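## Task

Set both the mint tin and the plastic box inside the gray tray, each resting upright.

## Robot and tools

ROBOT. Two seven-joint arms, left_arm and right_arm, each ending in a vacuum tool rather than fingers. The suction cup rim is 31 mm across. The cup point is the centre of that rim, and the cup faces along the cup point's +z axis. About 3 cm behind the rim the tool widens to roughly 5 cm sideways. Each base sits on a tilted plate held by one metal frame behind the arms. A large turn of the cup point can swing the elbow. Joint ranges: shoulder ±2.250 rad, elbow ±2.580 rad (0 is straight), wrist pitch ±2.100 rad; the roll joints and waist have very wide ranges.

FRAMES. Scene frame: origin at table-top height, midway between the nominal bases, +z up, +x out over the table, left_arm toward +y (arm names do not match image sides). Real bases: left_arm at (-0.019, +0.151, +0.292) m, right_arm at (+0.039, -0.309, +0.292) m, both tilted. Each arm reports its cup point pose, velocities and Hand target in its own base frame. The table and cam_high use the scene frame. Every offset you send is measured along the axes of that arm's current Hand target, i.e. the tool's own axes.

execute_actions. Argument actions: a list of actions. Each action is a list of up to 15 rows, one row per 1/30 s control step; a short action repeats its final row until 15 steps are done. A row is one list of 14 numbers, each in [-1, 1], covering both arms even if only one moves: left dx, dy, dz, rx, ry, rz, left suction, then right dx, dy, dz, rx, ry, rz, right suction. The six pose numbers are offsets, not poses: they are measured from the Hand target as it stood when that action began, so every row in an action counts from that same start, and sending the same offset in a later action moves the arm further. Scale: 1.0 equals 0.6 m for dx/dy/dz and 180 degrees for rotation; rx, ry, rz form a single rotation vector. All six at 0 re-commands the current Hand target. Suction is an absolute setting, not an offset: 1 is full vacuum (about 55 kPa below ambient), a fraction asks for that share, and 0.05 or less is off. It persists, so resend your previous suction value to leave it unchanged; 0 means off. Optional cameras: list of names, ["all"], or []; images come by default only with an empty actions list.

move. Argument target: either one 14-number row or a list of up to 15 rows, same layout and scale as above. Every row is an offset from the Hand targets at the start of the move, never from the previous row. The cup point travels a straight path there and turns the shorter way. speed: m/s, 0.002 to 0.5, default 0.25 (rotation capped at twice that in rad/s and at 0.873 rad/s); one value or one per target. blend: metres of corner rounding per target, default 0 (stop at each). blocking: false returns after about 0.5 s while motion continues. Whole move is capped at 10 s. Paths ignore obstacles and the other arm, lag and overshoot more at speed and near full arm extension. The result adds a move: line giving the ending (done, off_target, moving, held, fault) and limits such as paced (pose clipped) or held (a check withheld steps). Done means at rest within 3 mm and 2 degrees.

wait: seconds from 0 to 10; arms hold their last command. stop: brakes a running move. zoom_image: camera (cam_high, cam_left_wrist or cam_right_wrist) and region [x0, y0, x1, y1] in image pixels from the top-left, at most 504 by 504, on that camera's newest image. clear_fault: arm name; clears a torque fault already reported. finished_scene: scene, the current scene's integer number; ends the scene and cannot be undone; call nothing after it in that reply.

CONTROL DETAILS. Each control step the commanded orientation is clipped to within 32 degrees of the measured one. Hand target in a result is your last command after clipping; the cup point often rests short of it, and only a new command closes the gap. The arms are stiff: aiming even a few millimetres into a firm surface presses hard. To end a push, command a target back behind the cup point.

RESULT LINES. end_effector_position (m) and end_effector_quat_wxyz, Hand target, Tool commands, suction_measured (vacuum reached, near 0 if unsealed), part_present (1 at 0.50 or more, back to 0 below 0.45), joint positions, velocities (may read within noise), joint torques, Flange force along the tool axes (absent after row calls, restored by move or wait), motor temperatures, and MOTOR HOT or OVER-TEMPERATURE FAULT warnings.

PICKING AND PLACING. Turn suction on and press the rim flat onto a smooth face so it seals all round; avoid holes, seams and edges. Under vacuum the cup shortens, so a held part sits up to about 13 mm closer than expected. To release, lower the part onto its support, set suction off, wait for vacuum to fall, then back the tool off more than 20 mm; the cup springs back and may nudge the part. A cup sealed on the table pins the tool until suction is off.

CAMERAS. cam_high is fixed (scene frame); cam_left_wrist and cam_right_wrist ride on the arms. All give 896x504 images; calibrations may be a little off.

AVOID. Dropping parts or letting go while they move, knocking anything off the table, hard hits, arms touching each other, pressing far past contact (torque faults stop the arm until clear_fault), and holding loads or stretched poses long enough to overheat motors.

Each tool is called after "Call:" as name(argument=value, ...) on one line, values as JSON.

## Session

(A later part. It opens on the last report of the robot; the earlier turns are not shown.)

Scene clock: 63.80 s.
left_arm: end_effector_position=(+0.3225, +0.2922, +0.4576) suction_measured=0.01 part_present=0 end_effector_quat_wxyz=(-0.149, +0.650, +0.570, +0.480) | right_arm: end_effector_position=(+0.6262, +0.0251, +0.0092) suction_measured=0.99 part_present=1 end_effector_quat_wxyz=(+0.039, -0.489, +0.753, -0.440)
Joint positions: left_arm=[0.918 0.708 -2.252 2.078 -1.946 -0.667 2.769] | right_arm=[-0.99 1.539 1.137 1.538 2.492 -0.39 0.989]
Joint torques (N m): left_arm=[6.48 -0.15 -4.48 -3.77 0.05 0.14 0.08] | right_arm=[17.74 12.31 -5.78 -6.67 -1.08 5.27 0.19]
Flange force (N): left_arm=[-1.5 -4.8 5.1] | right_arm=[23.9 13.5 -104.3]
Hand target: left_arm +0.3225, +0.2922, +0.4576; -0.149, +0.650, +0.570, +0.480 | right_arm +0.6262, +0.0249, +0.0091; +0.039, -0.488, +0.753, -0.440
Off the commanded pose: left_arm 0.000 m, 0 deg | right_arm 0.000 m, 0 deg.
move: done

Contact. Relieve, release, rise.

Call:
move(target=[0,0,0,0,0,0,0,0,0,-0.0045,0,0,0,1], speed=0.03)

Call:
execute_actions(actions=[[[0,0,0,0,0,0,0,0,0,0,0,0,0,0]],[[0,0,0,0,0,0,0,0,0,0,0,0,0,0]]])

Call:
move(target=[[0,0,0,0,0,0,0,0,0,-0.04,0,0,0,0],[0,0,0,0,0,0,0,0,0.15,-0.35,0,0,0,0]], speed=[0.06,0.25], blend=[0.01,0], cameras=["cam_high","cam_right_wrist"])

Scene clock: 65.60 s.
left_arm: end_effector_position=(+0.3225, +0.2922, +0.4576) suction_measured=0.01 part_present=0 end_effector_quat_wxyz=(-0.149, +0.650, +0.570, +0.480) | right_arm: end_effector_position=(+0.6248, +0.0264, +0.0107) suction_measured=0.99 part_present=1 end_effector_quat_wxyz=(+0.039, -0.488, +0.753, -0.440)
Joint positions: left_arm=[0.918 0.708 -2.252 2.078 -1.946 -0.667 2.769] | right_arm=[-0.994 1.536 1.138 1.542 2.493 -0.393 0.989]
Joint torques (N m): left_arm=[6.42 -0.17 -4.47 -3.77 0.06 0.15 0.1] | right_arm=[-5.08 -3.89 -0.75 0.9 0.28 -0.91 0.2]
Flange force (N): left_arm=[-1.6 -4.9 4.9] | right_arm=[-0.3 -0.1 -23.6]
Hand target: left_arm +0.3225, +0.2922, +0.4576; -0.149, +0.650, +0.570, +0.480 | right_arm +0.6248, +0.0266, +0.0108; +0.039, -0.488, +0.753, -0.440
Off the commanded pose: left_arm 0.000 m, 0 deg | right_arm 0.000 m, 0 deg.
move: done

Scene clock: 66.80 s.
left_arm: end_effector_position=(+0.3225, +0.2922, +0.4576) suction_measured=0.01 part_present=0 end_effector_quat_wxyz=(-0.149, +0.650, +0.570, +0.480) | right_arm: end_effector_position=(+0.6248, +0.0266, +0.0108) suction_measured=0.00 part_present=0 end_effector_quat_wxyz=(+0.039, -0.488, +0.753, -0.440)
Joint positions: left_arm=[0.918 0.708 -2.252 2.078 -1.946 -0.667 2.769] | right_arm=[-0.995 1.536 1.138 1.542 2.493 -0.393 0.989]
Joint torques (N m): left_arm=[6.41 -0.15 -4.49 -3.74 0.06 0.17 0.1] | right_arm=[-5.01 -3.81 -0.83 -0.44 0.12 -0.21 0.18]
Hand target: left_arm +0.3225, +0.2922, +0.4576; -0.149, +0.650, +0.570, +0.480 | right_arm +0.6248, +0.0266, +0.0108; +0.039, -0.488, +0.753, -0.440
Off the commanded pose: left_arm 0.000 m, 0 deg | right_arm 0.000 m, 0 deg.

Scene clock: 68.50 s.
left_arm: end_effector_position=(+0.3225, +0.2922, +0.4576) suction_measured=0.01 part_present=0 end_effector_quat_wxyz=(-0.149, +0.650, +0.570, +0.480) | right_arm: end_effector_position=(+0.4592, +0.1699, +0.0758) suction_measured=0.00 part_present=0 end_effector_quat_wxyz=(+0.039, -0.488, +0.753, -0.440)
Joint positions: left_arm=[0.918 0.708 -2.252 2.078 -1.946 -0.667 2.769] | right_arm=[-1.521 1.449 1.254 1.796 2.543 -0.657 0.812]
Joint torques (N m): left_arm=[6.43 -0.17 -4.44 -3.72 0.06 0.14 0.09] | right_arm=[-11.93 -8.98 2.02 -4.67 0.11 -0.1 0.27]
Flange force (N): left_arm=[-1.5 -4.9 4.8] | right_arm=[5.0 1.7 -2.0]
Hand target: left_arm +0.3225, +0.2922, +0.4576; -0.149, +0.650, +0.570, +0.480 | right_arm +0.4592, +0.1699, +0.0758; +0.039, -0.488, +0.753, -0.440
Off the commanded pose: left_arm 0.000 m, 0 deg | right_arm 0.000 m, 0 deg.
move: done
camera_calibration:
cam_right_wrist: T_world_to_cam=[[-0.502346, -0.768751, 0.395816, 0.328089], [-0.723657, 0.123239, -0.679067, 0.417056], [0.473254, -0.627562, -0.618221, 0.0521913], [0, 0, 0, 1]] pos_world=[0.441919, 0.233574, 0.185612]
Images, in order (width x height): cam_high 896x504, cam_right_wrist 896x504.

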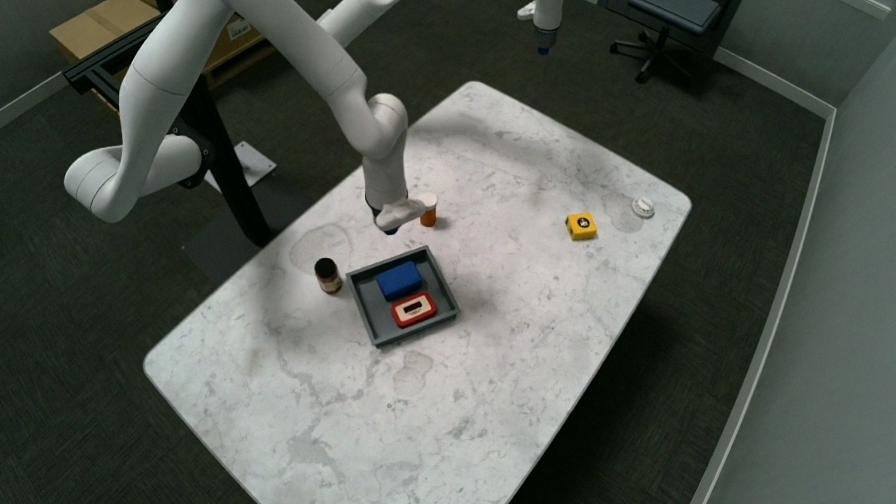

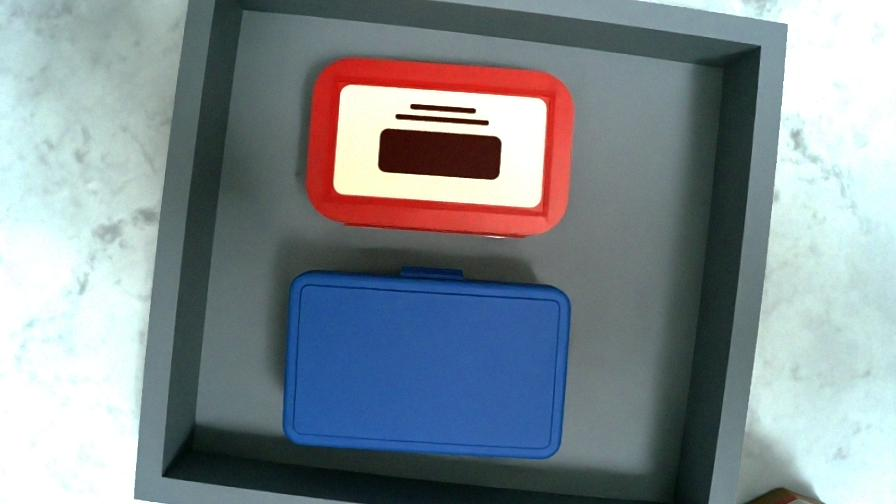

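Perfect.

Call:
finished_scene(scene=2)

The scene is finished: the task was done.


## Next scene

Set both the supplement bottle and the specimen cup inside the gray tray, each resting upright.

Call:
execute_actions(actions=[])

Scene clock: 0.00 s.
left_arm: end_effector_position=(+0.5871, -0.1917, +0.3715) suction_measured=0.00 part_present=0 end_effector_quat_wxyz=(+0.056, +0.898, -0.006, +0.437) | right_arm: end_effector_position=(+0.8371, +0.2340, +0.2003) suction_measured=0.01 part_present=0 end_effector_quat_wxyz=(-0.118, +0.750, -0.520, +0.392)
Joint positions: left_arm=[1.237 0.927 -1.74 1.72 -1.565 -0.949 2.365] | right_arm=[-0.449 1.221 -0.097 0.49 3.977 -0.926 1.129]
Joint velocities: within noise
Joint torques (N m): no reading
Motor temperatures (°C): left_arm=[31 21 24 23 30 35 36] | right_arm=[24 19 27 25 29 31 37]
Flange force (N): no reading
Hand target: left_arm +0.5871, -0.1917, +0.3715; +0.056, +0.898, -0.006, +0.437 | right_arm +0.8371, +0.2341, +0.2003; -0.118, +0.750, -0.520, +0.392
Tool commands: left_gripper/suction=+0.0 right_gripper/suction=+0.0
camera_calibration:
cam_left_wrist: T_world_to_cam=[[0.636724, 0.0316943, 0.77044, -0.650348], [-0.078725, -0.991262, 0.10584, -0.12967], [0.767063, -0.128044, -0.628665, -0.127711], [0, 0, 0, 1]] pos_world=[0.501846, -0.124277, 0.434491]
cam_right_wrist: T_world_to_cam=[[0.167519, -0.857373, 0.486672, -0.0401902], [-0.694268, -0.453075, -0.559209, 0.853299], [0.699949, -0.244203, -0.671145, -0.278357], [0, 0, 0, 1]] pos_world=[0.793987, 0.284175, 0.309914]

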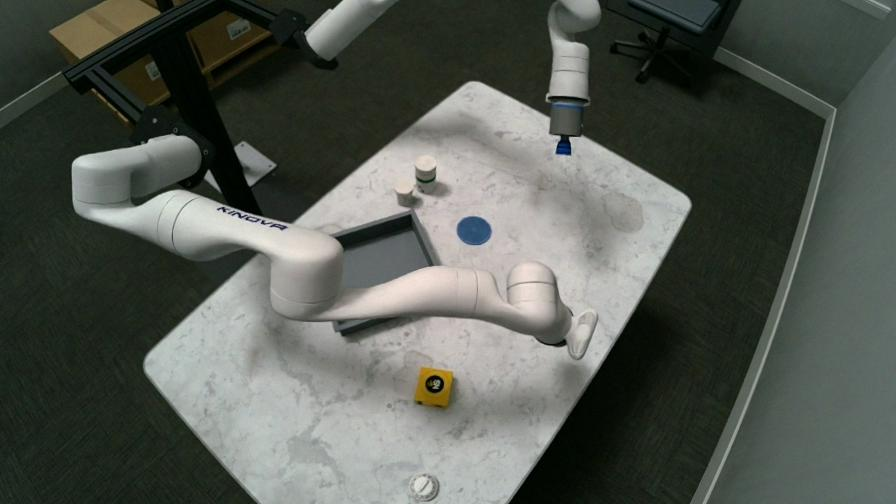

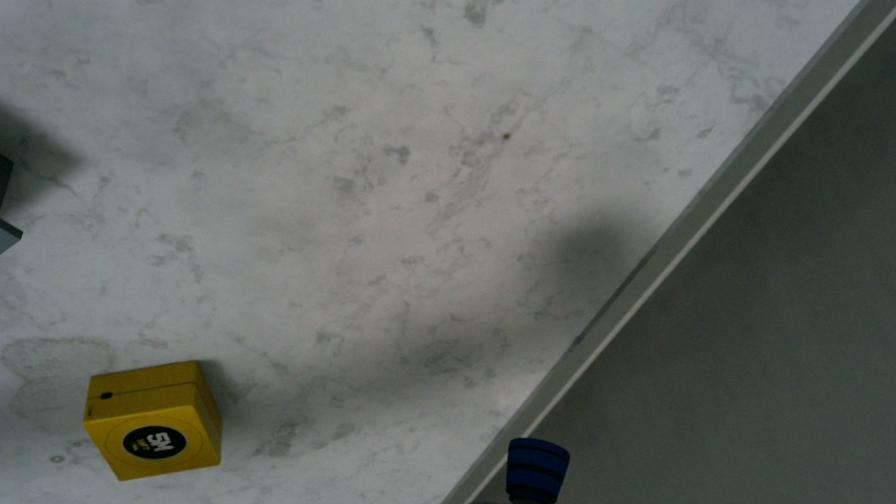

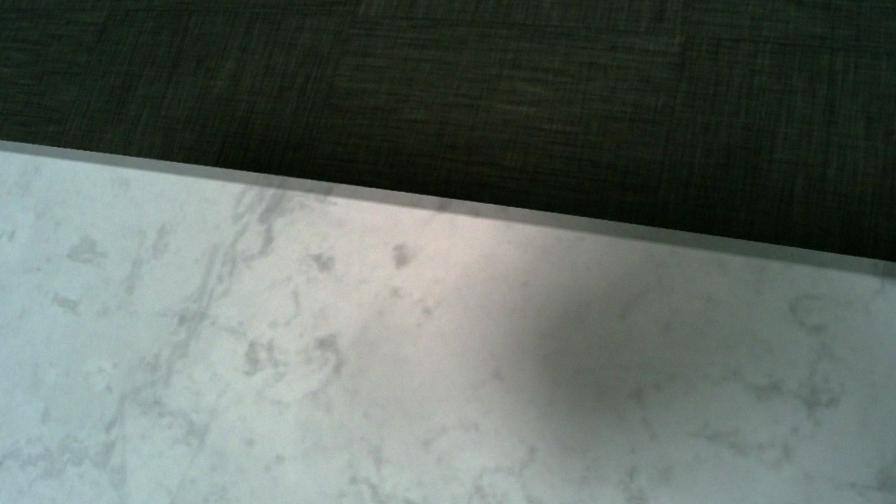

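Call:
zoom_image(camera="cam_high", region=[370, 140, 500, 270])

Scaled by 3.877 from the camera's 896x504 image, which has a finer 1280x720 frame.

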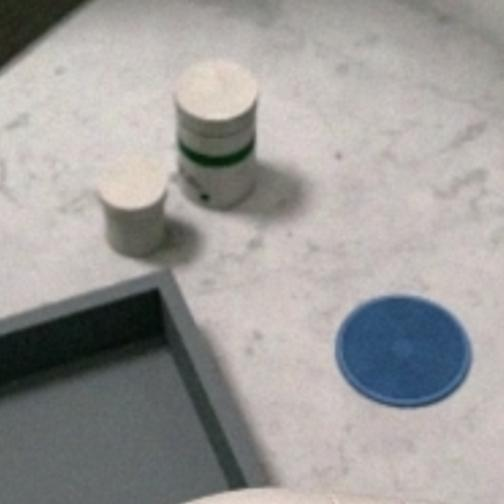

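Call:
move(target=[0.145,-0.225,-0.199,0,0,0,0,-0.5762,0.8062,-0.3785,-0.0953,0.11,0,0], cameras=["cam_high","cam_right_wrist"])

Scene clock: 10.10 s.
left_arm: end_effector_position=(+0.5554, -0.0417, +0.5001) suction_measured=0.00 part_present=0 end_effector_quat_wxyz=(+0.056, +0.898, -0.006, +0.437) | right_arm: end_effector_position=(+0.2906, +0.3792, -0.0918) suction_measured=0.01 part_present=0 end_effector_quat_wxyz=(+0.086, +0.681, -0.585, +0.433)
Joint positions: left_arm=[1.07 0.625 -1.883 1.593 -1.804 -1.177 2.266] | right_arm=[-1.301 1.417 -0.074 1.201 3.912 -1.32 -0.131]
Joint torques (N m): left_arm=[10.09 -0.27 -1.47 -6.34 0.91 -0.84 0.09] | right_arm=[-12.97 -13.36 -5.09 -6.05 0.14 0.03 0.26]
Flange force (N): left_arm=[-3.7 -4.4 1.4] | right_arm=[7.5 2.9 0.7]
Hand target: left_arm +0.5554, -0.0417, +0.5001; +0.056, +0.898, -0.006, +0.437 | right_arm +0.2906, +0.3792, -0.0918; +0.086, +0.681, -0.585, +0.433
Off the commanded pose: left_arm 0.000 m, 0 deg | right_arm 0.000 m, 0 deg.
move: done
camera_calibration:
cam_right_wrist: T_world_to_cam=[[-0.0363082, -0.70834, 0.704937, 0.340673], [-0.879481, -0.312318, -0.359124, 0.395177], [0.474547, -0.633018, -0.611632, 0.161981], [0, 0, 0, 1]] pos_world=[0.283052, 0.46727, 0.000838184]
Images, in order (width x height): cam_high 896x504, cam_right_wrist 896x504.

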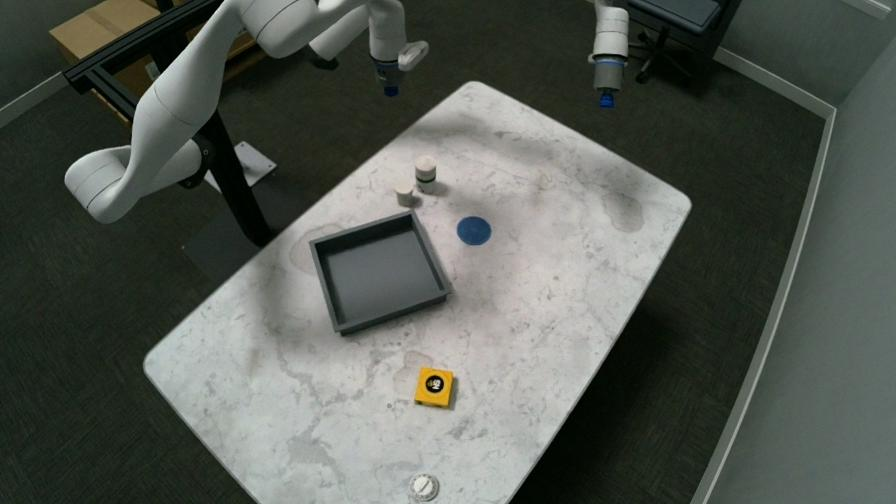

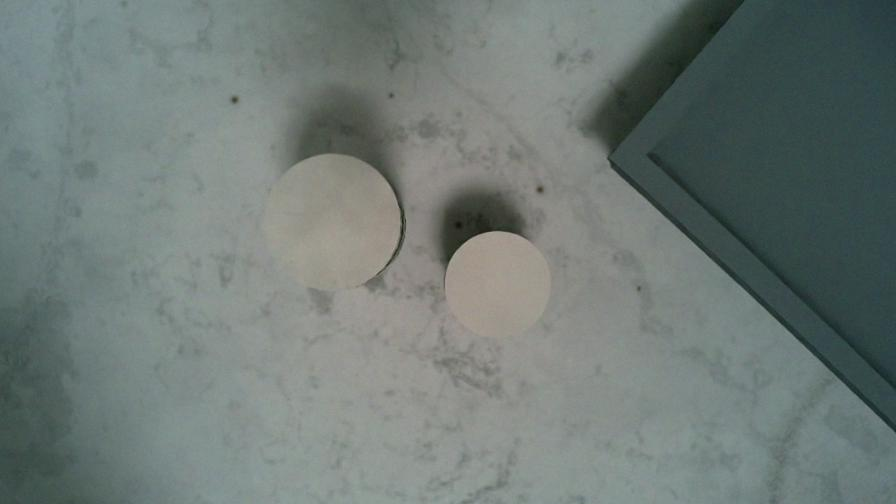

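Call:
move(target=[[0,0,0,0,0,0,0,-0.0735,-0.1023,0.2,0,0,0,1],[0,0,0,0,0,0,0,-0.0735,-0.1023,0.358,0,0,0,1],[0,0,0,0,0,0,0,-0.0735,-0.1023,0.387,0,0,0,1]], speed=[0.25,0.2,0.03], blend=[0.03,0.005,0], cameras=["cam_high"])

Call:
zoom_image(camera="cam_high", region=[370, 100, 500, 230])

Scene clock: 14.07 s.
left_arm: end_effector_position=(+0.5554, -0.0417, +0.5001) suction_measured=0.00 part_present=0 end_effector_quat_wxyz=(+0.056, +0.898, -0.006, +0.437) | right_arm: end_effector_position=(+0.4601, +0.2849, -0.2401) suction_measured=0.01 part_present=0 end_effector_quat_wxyz=(+0.086, +0.681, -0.585, +0.433)
Joint positions: left_arm=[1.07 0.625 -1.883 1.593 -1.804 -1.177 2.266] | right_arm=[-1.02 1.759 0.054 0.898 4.049 -1.112 0.014]
Joint torques (N m): left_arm=[10.11 -0.31 -1.4 -6.31 0.93 -0.86 0.1] | right_arm=[-14.9 -14.26 -4.52 -5.02 0.12 -0.01 0.23]
Flange force (N): left_arm=[-3.6 -4.3 1.3] | right_arm=[9.6 4.6 -2.3]
Hand target: left_arm +0.5554, -0.0417, +0.5001; +0.056, +0.898, -0.006, +0.437 | right_arm +0.4601, +0.2849, -0.2401; +0.086, +0.681, -0.585, +0.433
Off the commanded pose: left_arm 0.000 m, 0 deg | right_arm 0.000 m, 0 deg.
move: done
Images, in order (width x height): cam_high 896x504.

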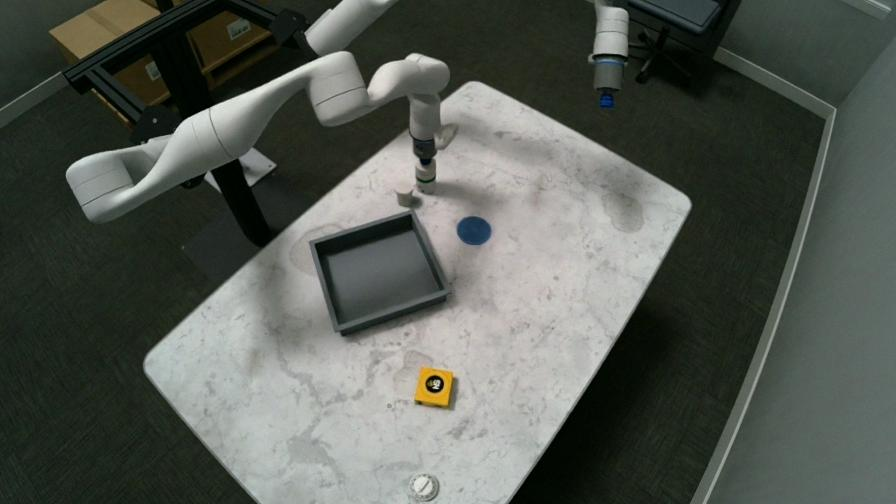

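Scaled by 3.877 from the camera's 896x504 image, which has a finer 1280x720 frame.

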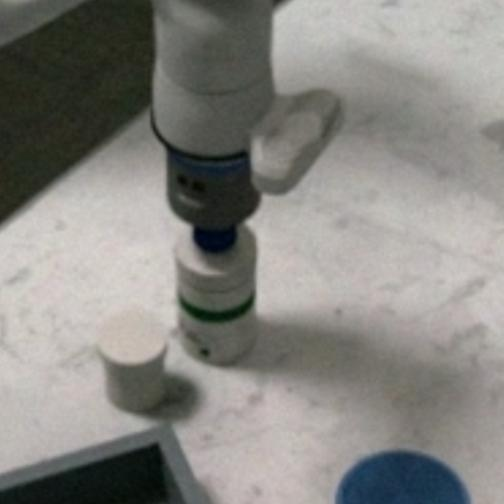

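Call:
move(target=[0,0,0,0,0,0,0,0,0,0.0067,0,0,0,1], speed=0.03)

Call:
move(target=[0,0,0,0,0,0,0,0,0,0.005,0,0,0,1], speed=0.03)

Scene clock: 15.60 s.
left_arm: end_effector_position=(+0.5554, -0.0417, +0.5001) suction_measured=0.00 part_present=0 end_effector_quat_wxyz=(+0.056, +0.898, -0.006, +0.437) | right_arm: end_effector_position=(+0.4621, +0.2824, -0.2426) suction_measured=0.34 part_present=0 end_effector_quat_wxyz=(+0.086, +0.681, -0.585, +0.433)
Joint positions: left_arm=[1.07 0.625 -1.883 1.593 -1.804 -1.177 2.266] | right_arm=[-1.015 1.765 0.056 0.895 4.052 -1.108 0.014]
Joint torques (N m): left_arm=[10.08 -0.29 -1.47 -6.29 0.9 -0.86 0.11] | right_arm=[-15.32 -14.44 -4.62 -5.2 0.12 -0.07 0.19]
Flange force (N): left_arm=[-3.6 -4.3 1.4] | right_arm=[10.4 4.7 -1.7]
Hand target: left_arm +0.5554, -0.0417, +0.5001; +0.056, +0.898, -0.006, +0.437 | right_arm +0.4621, +0.2824, -0.2426; +0.086, +0.681, -0.585, +0.433
Off the commanded pose: left_arm 0.000 m, 0 deg | right_arm 0.000 m, 0 deg.
move: done

Scene clock: 16.30 s.
left_arm: end_effector_position=(+0.5554, -0.0417, +0.5001) suction_measured=0.00 part_present=0 end_effector_quat_wxyz=(+0.056, +0.898, -0.006, +0.437) | right_arm: end_effector_position=(+0.4635, +0.2805, -0.2444) suction_measured=1.00 part_present=1 end_effector_quat_wxyz=(+0.086, +0.681, -0.585, +0.433)
Joint positions: left_arm=[1.07 0.625 -1.883 1.593 -1.804 -1.177 2.266] | right_arm=[-1.012 1.769 0.057 0.892 4.053 -1.105 0.015]
Joint torques (N m): left_arm=[10.07 -0.27 -1.42 -6.34 0.88 -0.84 0.12] | right_arm=[-15.25 -14.54 -4.57 -5.11 0.18 -0.08 0.2]
Flange force (N): left_arm=[-3.9 -4.3 1.3] | right_arm=[9.7 4.6 -1.6]
Hand target: left_arm +0.5554, -0.0417, +0.5001; +0.056, +0.898, -0.006, +0.437 | right_arm +0.4635, +0.2805, -0.2444; +0.086, +0.681, -0.585, +0.433
Off the commanded pose: left_arm 0.000 m, 0 deg | right_arm 0.000 m, 0 deg.
move: done

Call:
move(target=[[0,0,0,0,0,0,0,0,0,-0.2,0,0,0,1],[0,0,0,0,0,0,0,0.625,-0.1077,-0.2,0,0,0,1],[0,0,0,0,0,0,0,0.625,-0.1077,-0.1,0,0,0,1]], blend=[0.03,0.03,0], cameras=["cam_high","cam_right_wrist"])

Call:
zoom_image(camera="cam_high", region=[300, 190, 470, 350])

Scene clock: 23.70 s.
left_arm: end_effector_position=(+0.5554, -0.0417, +0.5001) suction_measured=0.00 part_present=0 end_effector_quat_wxyz=(+0.056, +0.898, -0.006, +0.437) | right_arm: end_effector_position=(+0.4685, +0.0667, +0.0761) suction_measured=0.96 part_present=1 end_effector_quat_wxyz=(+0.086, +0.681, -0.585, +0.433)
Joint positions: left_arm=[1.07 0.625 -1.883 1.593 -1.804 -1.177 2.266] | right_arm=[-0.846 0.914 0.236 1.991 4.404 -0.772 -0.141]
Joint torques (N m): left_arm=[10.05 -0.24 -1.42 -6.33 0.91 -0.87 0.1] | right_arm=[-11.99 -8.33 -5.09 -2.59 0.13 0.01 0.25]
Flange force (N): left_arm=[-3.8 -4.2 1.1] | right_arm=[3.2 4.6 -0.4]
Hand target: left_arm +0.5554, -0.0417, +0.5001; +0.056, +0.898, -0.006, +0.437 | right_arm +0.4685, +0.0667, +0.0760; +0.086, +0.681, -0.585, +0.433
Off the commanded pose: left_arm 0.000 m, 0 deg | right_arm 0.000 m, 0 deg.
move: done
camera_calibration:
cam_right_wrist: T_world_to_cam=[[-0.036274, -0.708384, 0.704894, 0.00748549], [-0.879466, -0.312339, -0.359143, 0.514365], [0.474577, -0.632958, -0.61167, -0.017519], [0, 0, 0, 1]] pos_world=[0.460952, 0.15487, 0.168738]
Images, in order (width x height): cam_high 896x504, cam_right_wrist 896x504.

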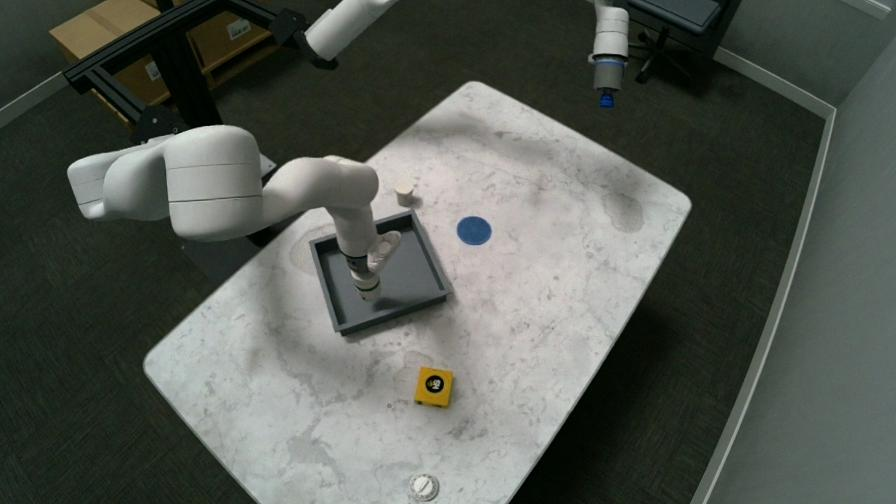

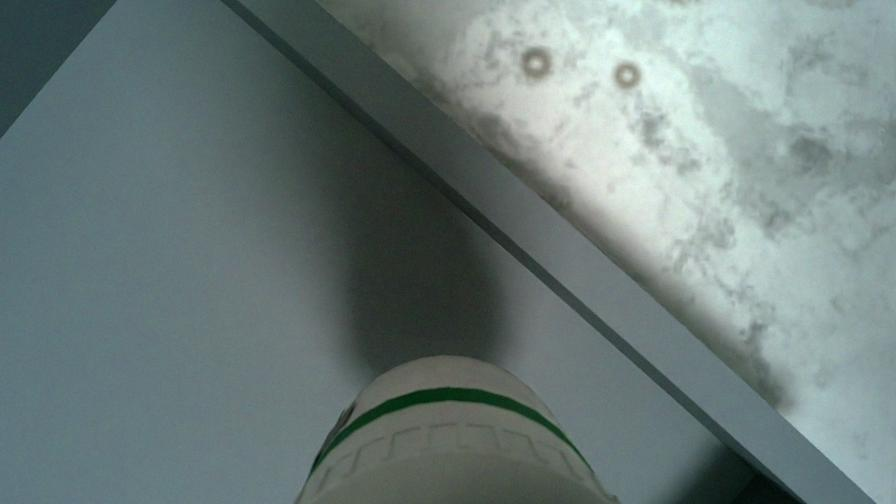

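Scaled by 2.965 from the camera's 896x504 image, which has a finer 1280x720 frame.

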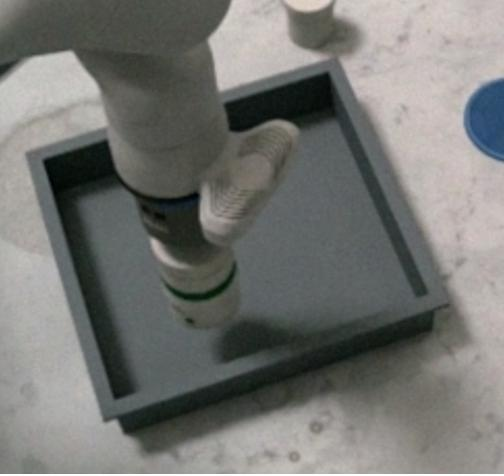

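Call:
move(target=[[0,0,0,0,0,0,0,0,0,0.082,0,0,0,1],[0,0,0,0,0,0,0,0,0,0.0967,0,0,0,1]], speed=[0.15,0.03], blend=[0.005,0])

Call:
move(target=[0,0,0,0,0,0,0,0,0,0.005,0,0,0,1], speed=0.03)

Scene clock: 25.60 s.
left_arm: end_effector_position=(+0.5554, -0.0417, +0.5001) suction_measured=0.00 part_present=0 end_effector_quat_wxyz=(+0.056, +0.898, -0.006, +0.437) | right_arm: end_effector_position=(+0.4969, +0.0306, +0.0406) suction_measured=0.96 part_present=1 end_effector_quat_wxyz=(+0.086, +0.681, -0.585, +0.433)
Joint positions: left_arm=[1.07 0.625 -1.883 1.593 -1.804 -1.177 2.266] | right_arm=[-0.769 1.016 0.285 1.96 4.546 -0.683 -0.239]
Joint torques (N m): left_arm=[10.15 -0.32 -1.48 -6.36 0.9 -0.85 0.15] | right_arm=[-12.44 -8.88 -4.79 -1.82 0.18 -0.02 0.29]
Flange force (N): left_arm=[-3.7 -4.6 1.7] | right_arm=[3.4 4.5 -1.2]
Hand target: left_arm +0.5554, -0.0417, +0.5001; +0.056, +0.898, -0.006, +0.437 | right_arm +0.4969, +0.0306, +0.0406; +0.086, +0.681, -0.585, +0.433
Off the commanded pose: left_arm 0.000 m, 0 deg | right_arm 0.000 m, 0 deg.
move: done; blend cut to 0.0044 m at target 1

Scene clock: 26.30 s.
left_arm: end_effector_position=(+0.5554, -0.0417, +0.5001) suction_measured=0.00 part_present=0 end_effector_quat_wxyz=(+0.056, +0.898, -0.006, +0.437) | right_arm: end_effector_position=(+0.4984, +0.0287, +0.0388) suction_measured=0.98 part_present=1 end_effector_quat_wxyz=(+0.086, +0.681, -0.585, +0.433)
Joint positions: left_arm=[1.07 0.625 -1.883 1.593 -1.804 -1.177 2.266] | right_arm=[-0.764 1.021 0.287 1.958 4.553 -0.679 -0.244]
Joint torques (N m): left_arm=[10.09 -0.31 -1.48 -6.33 0.9 -0.85 0.12] | right_arm=[-12.32 -8.92 -4.71 -1.8 0.06 -0.04 0.19]
Flange force (N): left_arm=[-3.7 -4.4 1.5] | right_arm=[3.4 4.5 -1.4]
Hand target: left_arm +0.5554, -0.0417, +0.5001; +0.056, +0.898, -0.006, +0.437 | right_arm +0.4984, +0.0287, +0.0388; +0.086, +0.681, -0.585, +0.433
Off the commanded pose: left_arm 0.000 m, 0 deg | right_arm 0.000 m, 0 deg.
move: done

Call:
move(target=[0,0,0,0,0,0,0,0,0,0.005,0,0,0,1], speed=0.03)

Call:
move(target=[0,0,0,0,0,0,0,0,0,0.004,0,0,0,1], speed=0.03, cameras=["cam_right_wrist"])

Scene clock: 27.57 s.
left_arm: end_effector_position=(+0.5554, -0.0417, +0.5001) suction_measured=0.00 part_present=0 end_effector_quat_wxyz=(+0.056, +0.898, -0.006, +0.437) | right_arm: end_effector_position=(+0.4998, +0.0268, +0.0370) suction_measured=0.96 part_present=1 end_effector_quat_wxyz=(+0.086, +0.681, -0.585, +0.433)
Joint positions: left_arm=[1.07 0.625 -1.883 1.593 -1.804 -1.177 2.266] | right_arm=[-0.76 1.026 0.289 1.955 4.561 -0.675 -0.249]
Joint torques (N m): left_arm=[10.11 -0.31 -1.4 -6.29 0.87 -0.82 0.1] | right_arm=[-12.35 -8.95 -4.72 -1.74 0.06 -0.11 0.21]
Flange force (N): left_arm=[-3.6 -4.3 1.3] | right_arm=[3.5 4.5 -1.2]
Hand target: left_arm +0.5554, -0.0417, +0.5001; +0.056, +0.898, -0.006, +0.437 | right_arm +0.4998, +0.0268, +0.0369; +0.086, +0.681, -0.585, +0.433
Off the commanded pose: left_arm 0.000 m, 0 deg | right_arm 0.000 m, 0 deg.
move: done

Scene clock: 28.27 s.
left_arm: end_effector_position=(+0.5554, -0.0417, +0.5001) suction_measured=0.00 part_present=0 end_effector_quat_wxyz=(+0.056, +0.898, -0.006, +0.437) | right_arm: end_effector_position=(+0.5010, +0.0254, +0.0355) suction_measured=0.98 part_present=1 end_effector_quat_wxyz=(+0.086, +0.681, -0.585, +0.433)
Joint positions: left_arm=[1.07 0.625 -1.883 1.593 -1.804 -1.177 2.266] | right_arm=[-0.757 1.031 0.291 1.953 4.566 -0.672 -0.253]
Joint torques (N m): left_arm=[10.09 -0.32 -1.45 -6.32 0.89 -0.87 0.12] | right_arm=[-9.39 -6.57 -3.23 -2.41 0.39 0.32 0.22]
Flange force (N): left_arm=[-3.7 -4.3 1.5] | right_arm=[4.6 6.0 -12.7]
Hand target: left_arm +0.5554, -0.0417, +0.5001; +0.056, +0.898, -0.006, +0.437 | right_arm +0.5010, +0.0253, +0.0355; +0.086, +0.681, -0.585, +0.433
Off the commanded pose: left_arm 0.000 m, 0 deg | right_arm 0.000 m, 0 deg.
move: done
camera_calibration:
cam_right_wrist: T_world_to_cam=[[-0.0362713, -0.708387, 0.704892, 0.00795157], [-0.879425, -0.312395, -0.359196, 0.51534], [0.474654, -0.632928, -0.611642, -0.0839786], [0, 0, 0, 1]] pos_world=[0.493352, 0.11347, 0.128138]
Images, in order (width x height): cam_right_wrist 896x504.

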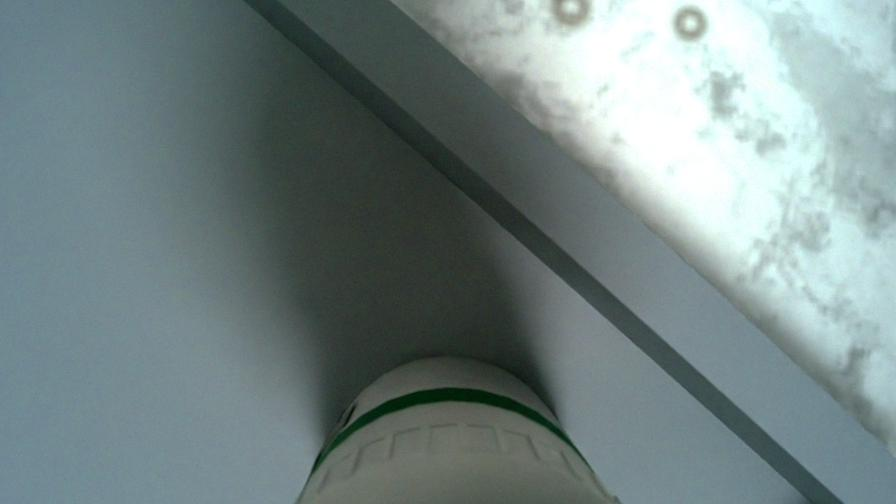

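Call:
move(target=[0,0,0,0,0,0,0,0,0,0.0025,0,0,0,1], speed=0.03)

Call:
execute_actions(actions=[[[0,0,0,0,0,0,0,0,0,0,0,0,0,0]],[[0,0,0,0,0,0,0,0,0,0,0,0,0,0]]])

Call:
move(target=[[0,0,0,0,0,0,0,0,0,-0.04,0,0,0,0],[0,0,0,0,0,0,0,0,0,-0.21,0,0,0,0],[0,0,0,0,0,0,0,-0.507,0.151,-0.21,0,0,0,0],[0,0,0,0,0,0,0,-0.507,0.151,-0.1,0,0,0,0]], speed=[0.06,0.25,0.25,0.2], blend=[0.01,0.04,0.03,0], cameras=["cam_high","cam_right_wrist"])

Scene clock: 32.47 s.
left_arm: end_effector_position=(+0.5554, -0.0417, +0.5001) suction_measured=0.00 part_present=0 end_effector_quat_wxyz=(+0.056, +0.898, -0.006, +0.437) | right_arm: end_effector_position=(+0.5017, +0.0245, +0.0346) suction_measured=0.99 part_present=1 end_effector_quat_wxyz=(+0.086, +0.681, -0.585, +0.433)
Joint positions: left_arm=[1.07 0.625 -1.883 1.593 -1.804 -1.177 2.266] | right_arm=[-0.755 1.033 0.292 1.952 4.57 -0.67 -0.255]
Joint torques (N m): left_arm=[10.12 -0.27 -1.46 -6.37 0.91 -0.84 0.08] | right_arm=[4.68 4.4 4.07 -4.51 1.57 1.13 0.21]
Flange force (N): left_arm=[-3.7 -4.4 1.4] | right_arm=[8.1 11.0 -62.8]
Hand target: left_arm +0.5554, -0.0417, +0.5001; +0.056, +0.898, -0.006, +0.437 | right_arm +0.5017, +0.0244, +0.0346; +0.086, +0.681, -0.585, +0.433
Off the commanded pose: left_arm 0.000 m, 0 deg | right_arm 0.000 m, 0 deg.
move: done

Scene clock: 33.67 s.
left_arm: end_effector_position=(+0.5554, -0.0417, +0.5001) suction_measured=0.00 part_present=0 end_effector_quat_wxyz=(+0.056, +0.898, -0.006, +0.437) | right_arm: end_effector_position=(+0.5017, +0.0244, +0.0346) suction_measured=0.01 part_present=0 end_effector_quat_wxyz=(+0.086, +0.681, -0.585, +0.433)
Joint positions: left_arm=[1.07 0.625 -1.883 1.593 -1.804 -1.177 2.266] | right_arm=[-0.755 1.033 0.292 1.952 4.57 -0.67 -0.255]
Joint torques (N m): left_arm=[10.11 -0.31 -1.46 -6.32 0.88 -0.86 0.11] | right_arm=[8 6.68 5.95 -4.74 1.71 1.15 0.22]
Hand target: left_arm +0.5554, -0.0417, +0.5001; +0.056, +0.898, -0.006, +0.437 | right_arm +0.5017, +0.0244, +0.0346; +0.086, +0.681, -0.585, +0.433
Off the commanded pose: left_arm 0.000 m, 0 deg | right_arm 0.000 m, 0 deg.

Scene clock: 36.47 s.
left_arm: end_effector_position=(+0.5554, -0.0417, +0.5001) suction_measured=0.00 part_present=0 end_effector_quat_wxyz=(+0.056, +0.898, -0.006, +0.437) | right_arm: end_effector_position=(+0.4113, +0.2540, -0.1739) suction_measured=0.01 part_present=0 end_effector_quat_wxyz=(+0.086, +0.681, -0.585, +0.433)
Joint positions: left_arm=[1.07 0.625 -1.883 1.593 -1.804 -1.177 2.266] | right_arm=[-1.081 1.544 0.061 1.321 4.097 -0.998 -0.182]
Joint torques (N m): left_arm=[10.12 -0.27 -1.44 -6.33 0.91 -0.84 0.12] | right_arm=[-14.02 -13.22 -5.31 -4.53 0.13 0 0.23]
Flange force (N): left_arm=[-3.7 -4.4 1.4] | right_arm=[6.5 3.3 -0.9]
Hand target: left_arm +0.5554, -0.0417, +0.5001; +0.056, +0.898, -0.006, +0.437 | right_arm +0.4113, +0.2540, -0.1739; +0.086, +0.681, -0.585, +0.433
Off the commanded pose: left_arm 0.000 m, 0 deg | right_arm 0.000 m, 0 deg.
move: done
camera_calibration:
cam_right_wrist: T_world_to_cam=[[-0.036274, -0.708384, 0.704894, 0.314244], [-0.879466, -0.312339, -0.359143, 0.432811], [0.474577, -0.632958, -0.61167, -0.0246766], [0, 0, 0, 1]] pos_world=[0.403752, 0.34217, -0.0811617]
Images, in order (width x height): cam_high 896x504, cam_right_wrist 896x504.

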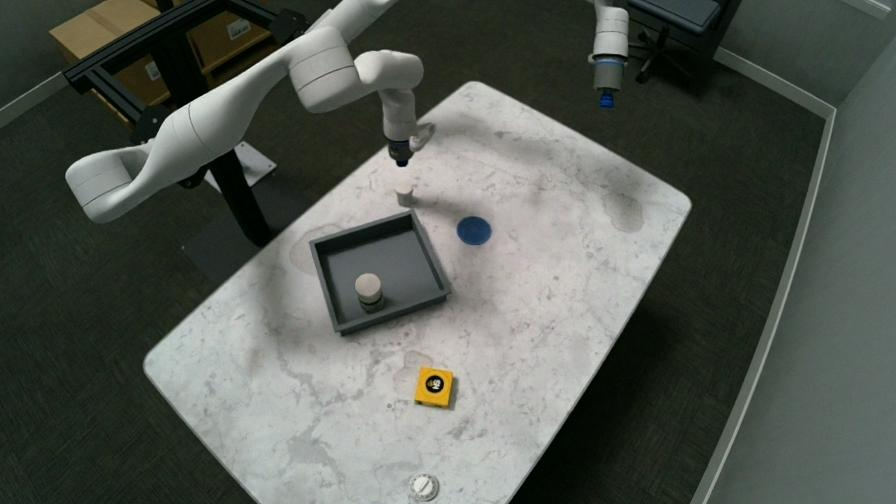

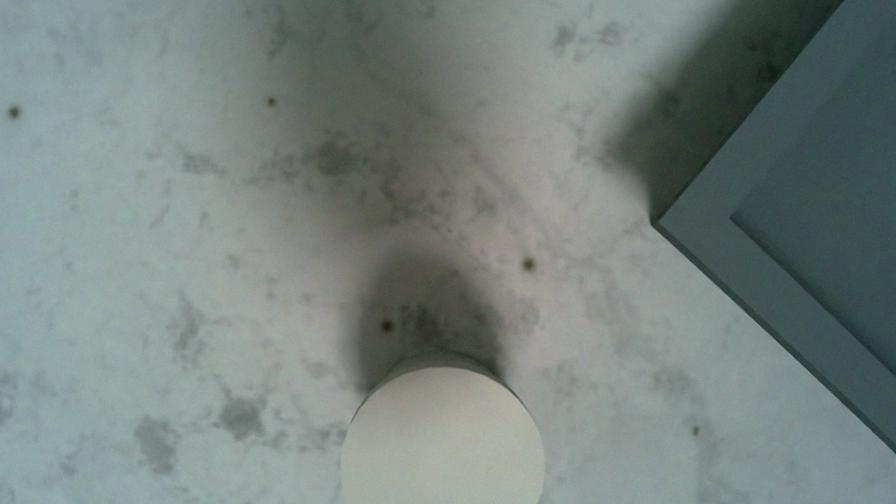

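Call:
move(target=[[0,0,0,0,0,0,0,0.004,0,0.118,0,0,0,1],[0,0,0,0,0,0,0,0.004,0,0.14,0,0,0,1]], speed=[0.2,0.03], blend=[0.003,0])

Call:
move(target=[0,0,0,0,0,0,0,0,0,0.005,0,0,0,1], speed=0.03)

Scene clock: 39.07 s.
left_arm: end_effector_position=(+0.5554, -0.0417, +0.5001) suction_measured=0.00 part_present=0 end_effector_quat_wxyz=(+0.056, +0.898, -0.006, +0.437) | right_arm: end_effector_position=(+0.4522, +0.1999, -0.2235) suction_measured=0.01 part_present=0 end_effector_quat_wxyz=(+0.086, +0.681, -0.585, +0.433)
Joint positions: left_arm=[1.07 0.625 -1.883 1.593 -1.804 -1.177 2.266] | right_arm=[-0.991 1.656 0.124 1.274 4.17 -0.892 -0.204]
Joint torques (N m): left_arm=[10.06 -0.27 -1.47 -6.32 0.9 -0.85 0.12] | right_arm=[-14.08 -12.69 -5.11 -3.88 0.12 -0.04 0.25]
Flange force (N): left_arm=[-3.7 -4.4 1.4] | right_arm=[7.3 3.3 -2.3]
Hand target: left_arm +0.5554, -0.0417, +0.5001; +0.056, +0.898, -0.006, +0.437 | right_arm +0.4522, +0.1999, -0.2235; +0.086, +0.681, -0.585, +0.433
Off the commanded pose: left_arm 0.000 m, 0 deg | right_arm 0.000 m, 0 deg.
move: done

Scene clock: 39.77 s.
left_arm: end_effector_position=(+0.5554, -0.0417, +0.5001) suction_measured=0.00 part_present=0 end_effector_quat_wxyz=(+0.056, +0.898, -0.006, +0.437) | right_arm: end_effector_position=(+0.4537, +0.1981, -0.2253) suction_measured=0.50 part_present=1 end_effector_quat_wxyz=(+0.086, +0.681, -0.585, +0.433)
Joint positions: left_arm=[1.07 0.625 -1.883 1.593 -1.804 -1.177 2.266] | right_arm=[-0.988 1.661 0.126 1.271 4.172 -0.888 -0.204]
Joint torques (N m): left_arm=[10.06 -0.28 -1.47 -6.33 0.9 -0.84 0.09] | right_arm=[-14.26 -12.98 -5.21 -4.03 0.12 -0.08 0.22]
Flange force (N): left_arm=[-3.7 -4.3 1.3] | right_arm=[7.6 3.6 -1.8]
Hand target: left_arm +0.5554, -0.0417, +0.5001; +0.056, +0.898, -0.006, +0.437 | right_arm +0.4537, +0.1981, -0.2253; +0.086, +0.681, -0.585, +0.433
Off the commanded pose: left_arm 0.000 m, 0 deg | right_arm 0.000 m, 0 deg.
move: done

Call:
move(target=[[0,0,0,0,0,0,0,0,0,-0.015,0,0,0,1],[0,0,0,0,0,0,0,0,0,-0.15,0,0,0,1],[0,0,0,0,0,0,0,0.271,-0.126,-0.15,0,0,0,1],[0,0,0,0,0,0,0,0.271,-0.126,-0.085,0,0,0,1]], speed=[0.03,0.2,0.25,0.2], blend=[0.004,0.02,0.02,0], cameras=["cam_high"])

Call:
zoom_image(camera="cam_high", region=[300, 190, 470, 350])

Scene clock: 43.63 s.
left_arm: end_effector_position=(+0.5554, -0.0417, +0.5001) suction_measured=0.00 part_present=0 end_effector_quat_wxyz=(+0.056, +0.898, -0.006, +0.437) | right_arm: end_effector_position=(+0.4851, +0.1353, -0.0526) suction_measured=0.98 part_present=1 end_effector_quat_wxyz=(+0.086, +0.681, -0.585, +0.433)
Joint positions: left_arm=[1.07 0.625 -1.883 1.593 -1.804 -1.177 2.266] | right_arm=[-0.911 1.254 0.207 1.693 4.29 -0.785 -0.181]
Joint torques (N m): left_arm=[10.05 -0.29 -1.43 -6.3 0.88 -0.85 0.08] | right_arm=[-13.74 -10.53 -5.23 -3.17 0.15 -0.06 0.23]
Flange force (N): left_arm=[-3.7 -4.2 1.3] | right_arm=[5.0 4.5 -1.2]
Hand target: left_arm +0.5554, -0.0417, +0.5001; +0.056, +0.898, -0.006, +0.437 | right_arm +0.4851, +0.1353, -0.0526; +0.086, +0.681, -0.585, +0.433
Off the commanded pose: left_arm 0.000 m, 0 deg | right_arm 0.000 m, 0 deg.
move: done; blend cut to 0.0195 m at target 3
Images, in order (width x height): cam_high 896x504.

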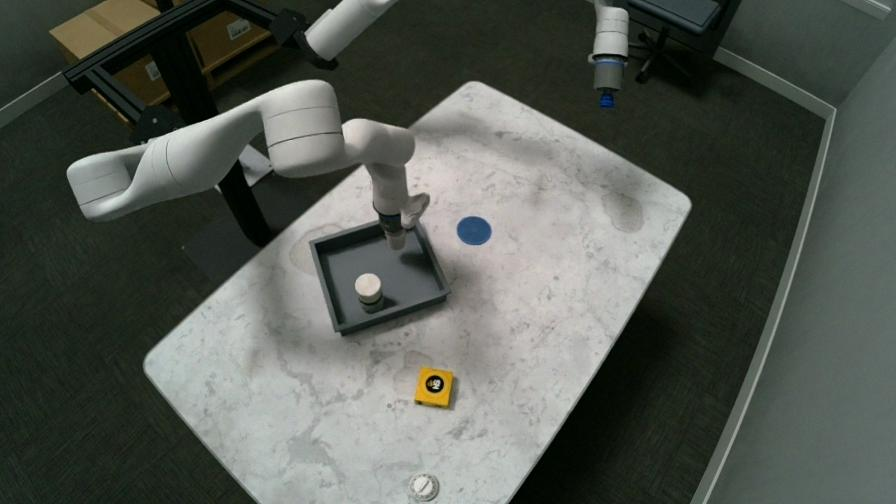

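Scaled by 2.965 from the camera's 896x504 image, which has a finer 1280x720 frame.

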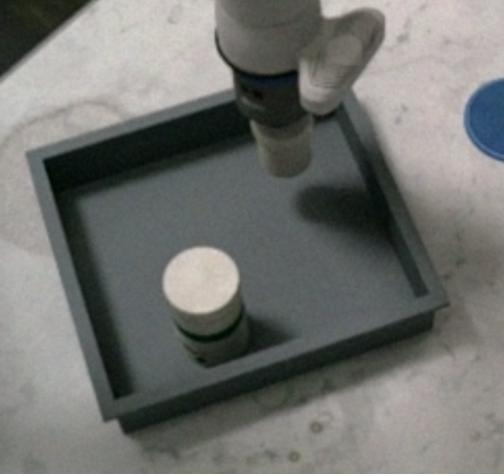

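Call:
move(target=[[0,0,0,0,0,0,0,0,0,0.075,0,0,0,1],[0,0,0,0,0,0,0,0,0,0.085,0,0,0,1]], speed=[0.15,0.03], blend=[0.004,0])

Call:
move(target=[0,0,0,0,0,0,0,0,0,0.005,0,0,0,1], speed=0.03)

Call:
move(target=[0,0,0,0,0,0,0,0,0,0.004,0,0,0,1], speed=0.03)

Scene clock: 46.00 s.
left_arm: end_effector_position=(+0.5554, -0.0417, +0.5001) suction_measured=0.00 part_present=0 end_effector_quat_wxyz=(+0.056, +0.898, -0.006, +0.437) | right_arm: end_effector_position=(+0.5100, +0.1035, -0.0837) suction_measured=0.99 part_present=1 end_effector_quat_wxyz=(+0.086, +0.681, -0.585, +0.433)
Joint positions: left_arm=[1.07 0.625 -1.883 1.593 -1.804 -1.177 2.266] | right_arm=[-0.853 1.335 0.249 1.652 4.36 -0.716 -0.22]
Joint torques (N m): left_arm=[10.1 -0.25 -1.47 -6.31 0.89 -0.85 0.11] | right_arm=[-14.12 -10.74 -5 -2.77 0.08 -0.06 0.21]
Flange force (N): left_arm=[-3.6 -4.4 1.4] | right_arm=[5.4 4.5 -1.5]
Hand target: left_arm +0.5554, -0.0417, +0.5001; +0.056, +0.898, -0.006, +0.437 | right_arm +0.5100, +0.1035, -0.0838; +0.086, +0.681, -0.585, +0.433
Off the commanded pose: left_arm 0.000 m, 0 deg | right_arm 0.000 m, 0 deg.
move: done; blend cut to 0.003 m at target 1

Scene clock: 46.70 s.
left_arm: end_effector_position=(+0.5554, -0.0417, +0.5001) suction_measured=0.00 part_present=0 end_effector_quat_wxyz=(+0.056, +0.898, -0.006, +0.437) | right_arm: end_effector_position=(+0.5115, +0.1016, -0.0856) suction_measured=0.98 part_present=1 end_effector_quat_wxyz=(+0.086, +0.681, -0.585, +0.433)
Joint positions: left_arm=[1.07 0.625 -1.883 1.593 -1.804 -1.177 2.266] | right_arm=[-0.85 1.339 0.251 1.649 4.364 -0.713 -0.222]
Joint torques (N m): left_arm=[10.08 -0.24 -1.46 -6.37 0.89 -0.87 0.12] | right_arm=[-14 -10.76 -4.98 -2.72 0.07 -0.02 0.21]
Flange force (N): left_arm=[-3.9 -4.4 1.4] | right_arm=[5.2 4.6 -1.7]
Hand target: left_arm +0.5554, -0.0417, +0.5001; +0.056, +0.898, -0.006, +0.437 | right_arm +0.5115, +0.1016, -0.0856; +0.086, +0.681, -0.585, +0.433
Off the commanded pose: left_arm 0.000 m, 0 deg | right_arm 0.000 m, 0 deg.
move: done

Scene clock: 47.40 s.
left_arm: end_effector_position=(+0.5554, -0.0417, +0.5001) suction_measured=0.00 part_present=0 end_effector_quat_wxyz=(+0.056, +0.898, -0.006, +0.437) | right_arm: end_effector_position=(+0.5126, +0.1002, -0.0871) suction_measured=0.99 part_present=1 end_effector_quat_wxyz=(+0.086, +0.681, -0.585, +0.433)
Joint positions: left_arm=[1.07 0.625 -1.883 1.593 -1.804 -1.177 2.266] | right_arm=[-0.847 1.343 0.253 1.647 4.367 -0.71 -0.223]
Joint torques (N m): left_arm=[10.09 -0.3 -1.43 -6.32 0.91 -0.86 0.1] | right_arm=[-14.06 -10.74 -5.01 -2.67 0.1 -0.04 0.21]
Flange force (N): left_arm=[-3.7 -4.3 1.3] | right_arm=[5.2 4.4 -1.6]
Hand target: left_arm +0.5554, -0.0417, +0.5001; +0.056, +0.898, -0.006, +0.437 | right_arm +0.5126, +0.1001, -0.0871; +0.086, +0.681, -0.585, +0.433
Off the commanded pose: left_arm 0.000 m, 0 deg | right_arm 0.000 m, 0 deg.
move: done

Now z≈.051.

Call:
move(target=[0,0,0,0,0,0,0,0,0,0.0045,0,0,0,1], speed=0.03)

Call:
move(target=[0,0,0,0,0,0,0,0,0,0.0035,0,0,0,1], speed=0.03)

Scene clock: 48.80 s.
left_arm: end_effector_position=(+0.5554, -0.0417, +0.5001) suction_measured=0.00 part_present=0 end_effector_quat_wxyz=(+0.056, +0.898, -0.006, +0.437) | right_arm: end_effector_position=(+0.5140, +0.0984, -0.0887) suction_measured=0.98 part_present=1 end_effector_quat_wxyz=(+0.086, +0.681, -0.585, +0.433)
Joint positions: left_arm=[1.07 0.625 -1.883 1.593 -1.804 -1.177 2.266] | right_arm=[-0.844 1.348 0.255 1.644 4.371 -0.706 -0.225]
Joint torques (N m): left_arm=[10.08 -0.31 -1.45 -6.32 0.89 -0.86 0.12] | right_arm=[-14.02 -10.83 -5.05 -2.63 0.1 -0.06 0.18]
Flange force (N): left_arm=[-3.7 -4.3 1.4] | right_arm=[5.1 4.5 -1.5]
Hand target: left_arm +0.5554, -0.0417, +0.5001; +0.056, +0.898, -0.006, +0.437 | right_arm +0.5140, +0.0984, -0.0887; +0.086, +0.681, -0.585, +0.433
Off the commanded pose: left_arm 0.000 m, 0 deg | right_arm 0.000 m, 0 deg.
move: done

Scene clock: 49.50 s.
left_arm: end_effector_position=(+0.5554, -0.0417, +0.5001) suction_measured=0.00 part_present=0 end_effector_quat_wxyz=(+0.056, +0.898, -0.006, +0.437) | right_arm: end_effector_position=(+0.5150, +0.0973, -0.0900) suction_measured=0.96 part_present=1 end_effector_quat_wxyz=(+0.086, +0.681, -0.585, +0.433)
Joint positions: left_arm=[1.07 0.625 -1.883 1.593 -1.804 -1.177 2.266] | right_arm=[-0.842 1.351 0.257 1.642 4.373 -0.704 -0.226]
Joint torques (N m): left_arm=[10.07 -0.24 -1.45 -6.33 0.9 -0.85 0.1] | right_arm=[1.24 1.72 2.85 -4.71 1.73 1.74 0.26]
Flange force (N): left_arm=[-3.7 -4.3 1.3] | right_arm=[12.6 12.0 -52.4]
Hand target: left_arm +0.5554, -0.0417, +0.5001; +0.056, +0.898, -0.006, +0.437 | right_arm +0.5150, +0.0971, -0.0900; +0.086, +0.681, -0.585, +0.433
Off the commanded pose: left_arm 0.000 m, 0 deg | right_arm 0.000 m, 0 deg.
move: done

Contact. Release and rise.

Call:
execute_actions(actions=[[[0,0,0,0,0,0,0,0,0,0,0,0,0,0]],[[0,0,0,0,0,0,0,0,0,0,0,0,0,0]]])

Call:
move(target=[[0,0,0,0,0,0,0,0,0,-0.04,0,0,0,0],[0,0,0,0,0,0,0,0,0.1,-0.3,0,0,0,0]], speed=[0.06,0.25], blend=[0.01,0], cameras=["cam_high"])

Scene clock: 51.53 s.
left_arm: end_effector_position=(+0.5554, -0.0417, +0.5001) suction_measured=0.00 part_present=0 end_effector_quat_wxyz=(+0.056, +0.898, -0.006, +0.437) | right_arm: end_effector_position=(+0.5150, +0.0971, -0.0900) suction_measured=0.01 part_present=0 end_effector_quat_wxyz=(+0.086, +0.681, -0.585, +0.433)
Joint positions: left_arm=[1.07 0.625 -1.883 1.593 -1.804 -1.177 2.266] | right_arm=[-0.841 1.351 0.257 1.642 4.373 -0.704 -0.226]
Joint torques (N m): left_arm=[10.05 -0.29 -1.43 -6.34 0.91 -0.86 0.1] | right_arm=[5.16 4.56 4.96 -4.62 1.95 1.83 0.23]
Hand target: left_arm +0.5554, -0.0417, +0.5001; +0.056, +0.898, -0.006, +0.437 | right_arm +0.5150, +0.0971, -0.0900; +0.086, +0.681, -0.585, +0.433
Off the commanded pose: left_arm 0.000 m, 0 deg | right_arm 0.000 m, 0 deg.

Scene clock: 53.00 s.
left_arm: end_effector_position=(+0.5554, -0.0417, +0.5001) suction_measured=0.00 part_present=0 end_effector_quat_wxyz=(+0.056, +0.898, -0.006, +0.437) | right_arm: end_effector_position=(+0.3748, +0.1912, -0.0035) suction_measured=0.01 part_present=0 end_effector_quat_wxyz=(+0.086, +0.681, -0.585, +0.433)
Joint positions: left_arm=[1.07 0.625 -1.883 1.593 -1.804 -1.177 2.266] | right_arm=[-1.115 1.11 0.103 1.851 4.142 -0.919 -0.255]
Joint torques (N m): left_arm=[10.09 -0.25 -1.41 -6.33 0.88 -0.87 0.09] | right_arm=[-12.1 -9.32 -5.24 -4.16 0.24 0.05 0.25]
Flange force (N): left_arm=[-3.7 -4.3 1.3] | right_arm=[4.7 3.5 -0.4]
Hand target: left_arm +0.5554, -0.0417, +0.5001; +0.056, +0.898, -0.006, +0.437 | right_arm +0.3748, +0.1912, -0.0034; +0.086, +0.681, -0.585, +0.433
Off the commanded pose: left_arm 0.000 m, 0 deg | right_arm 0.000 m, 0 deg.
move: done
Images, in order (width x height): cam_high 896x504.

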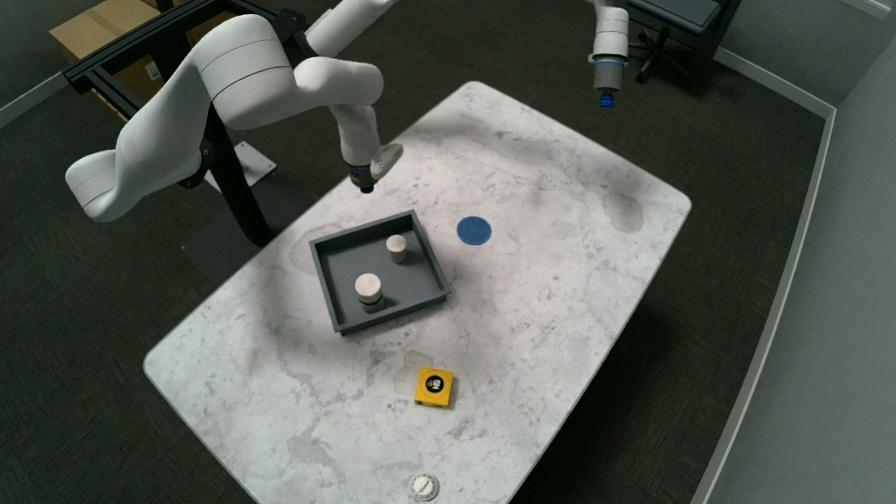

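Call:
finished_scene(scene=3)

The scene is finished: the task was done.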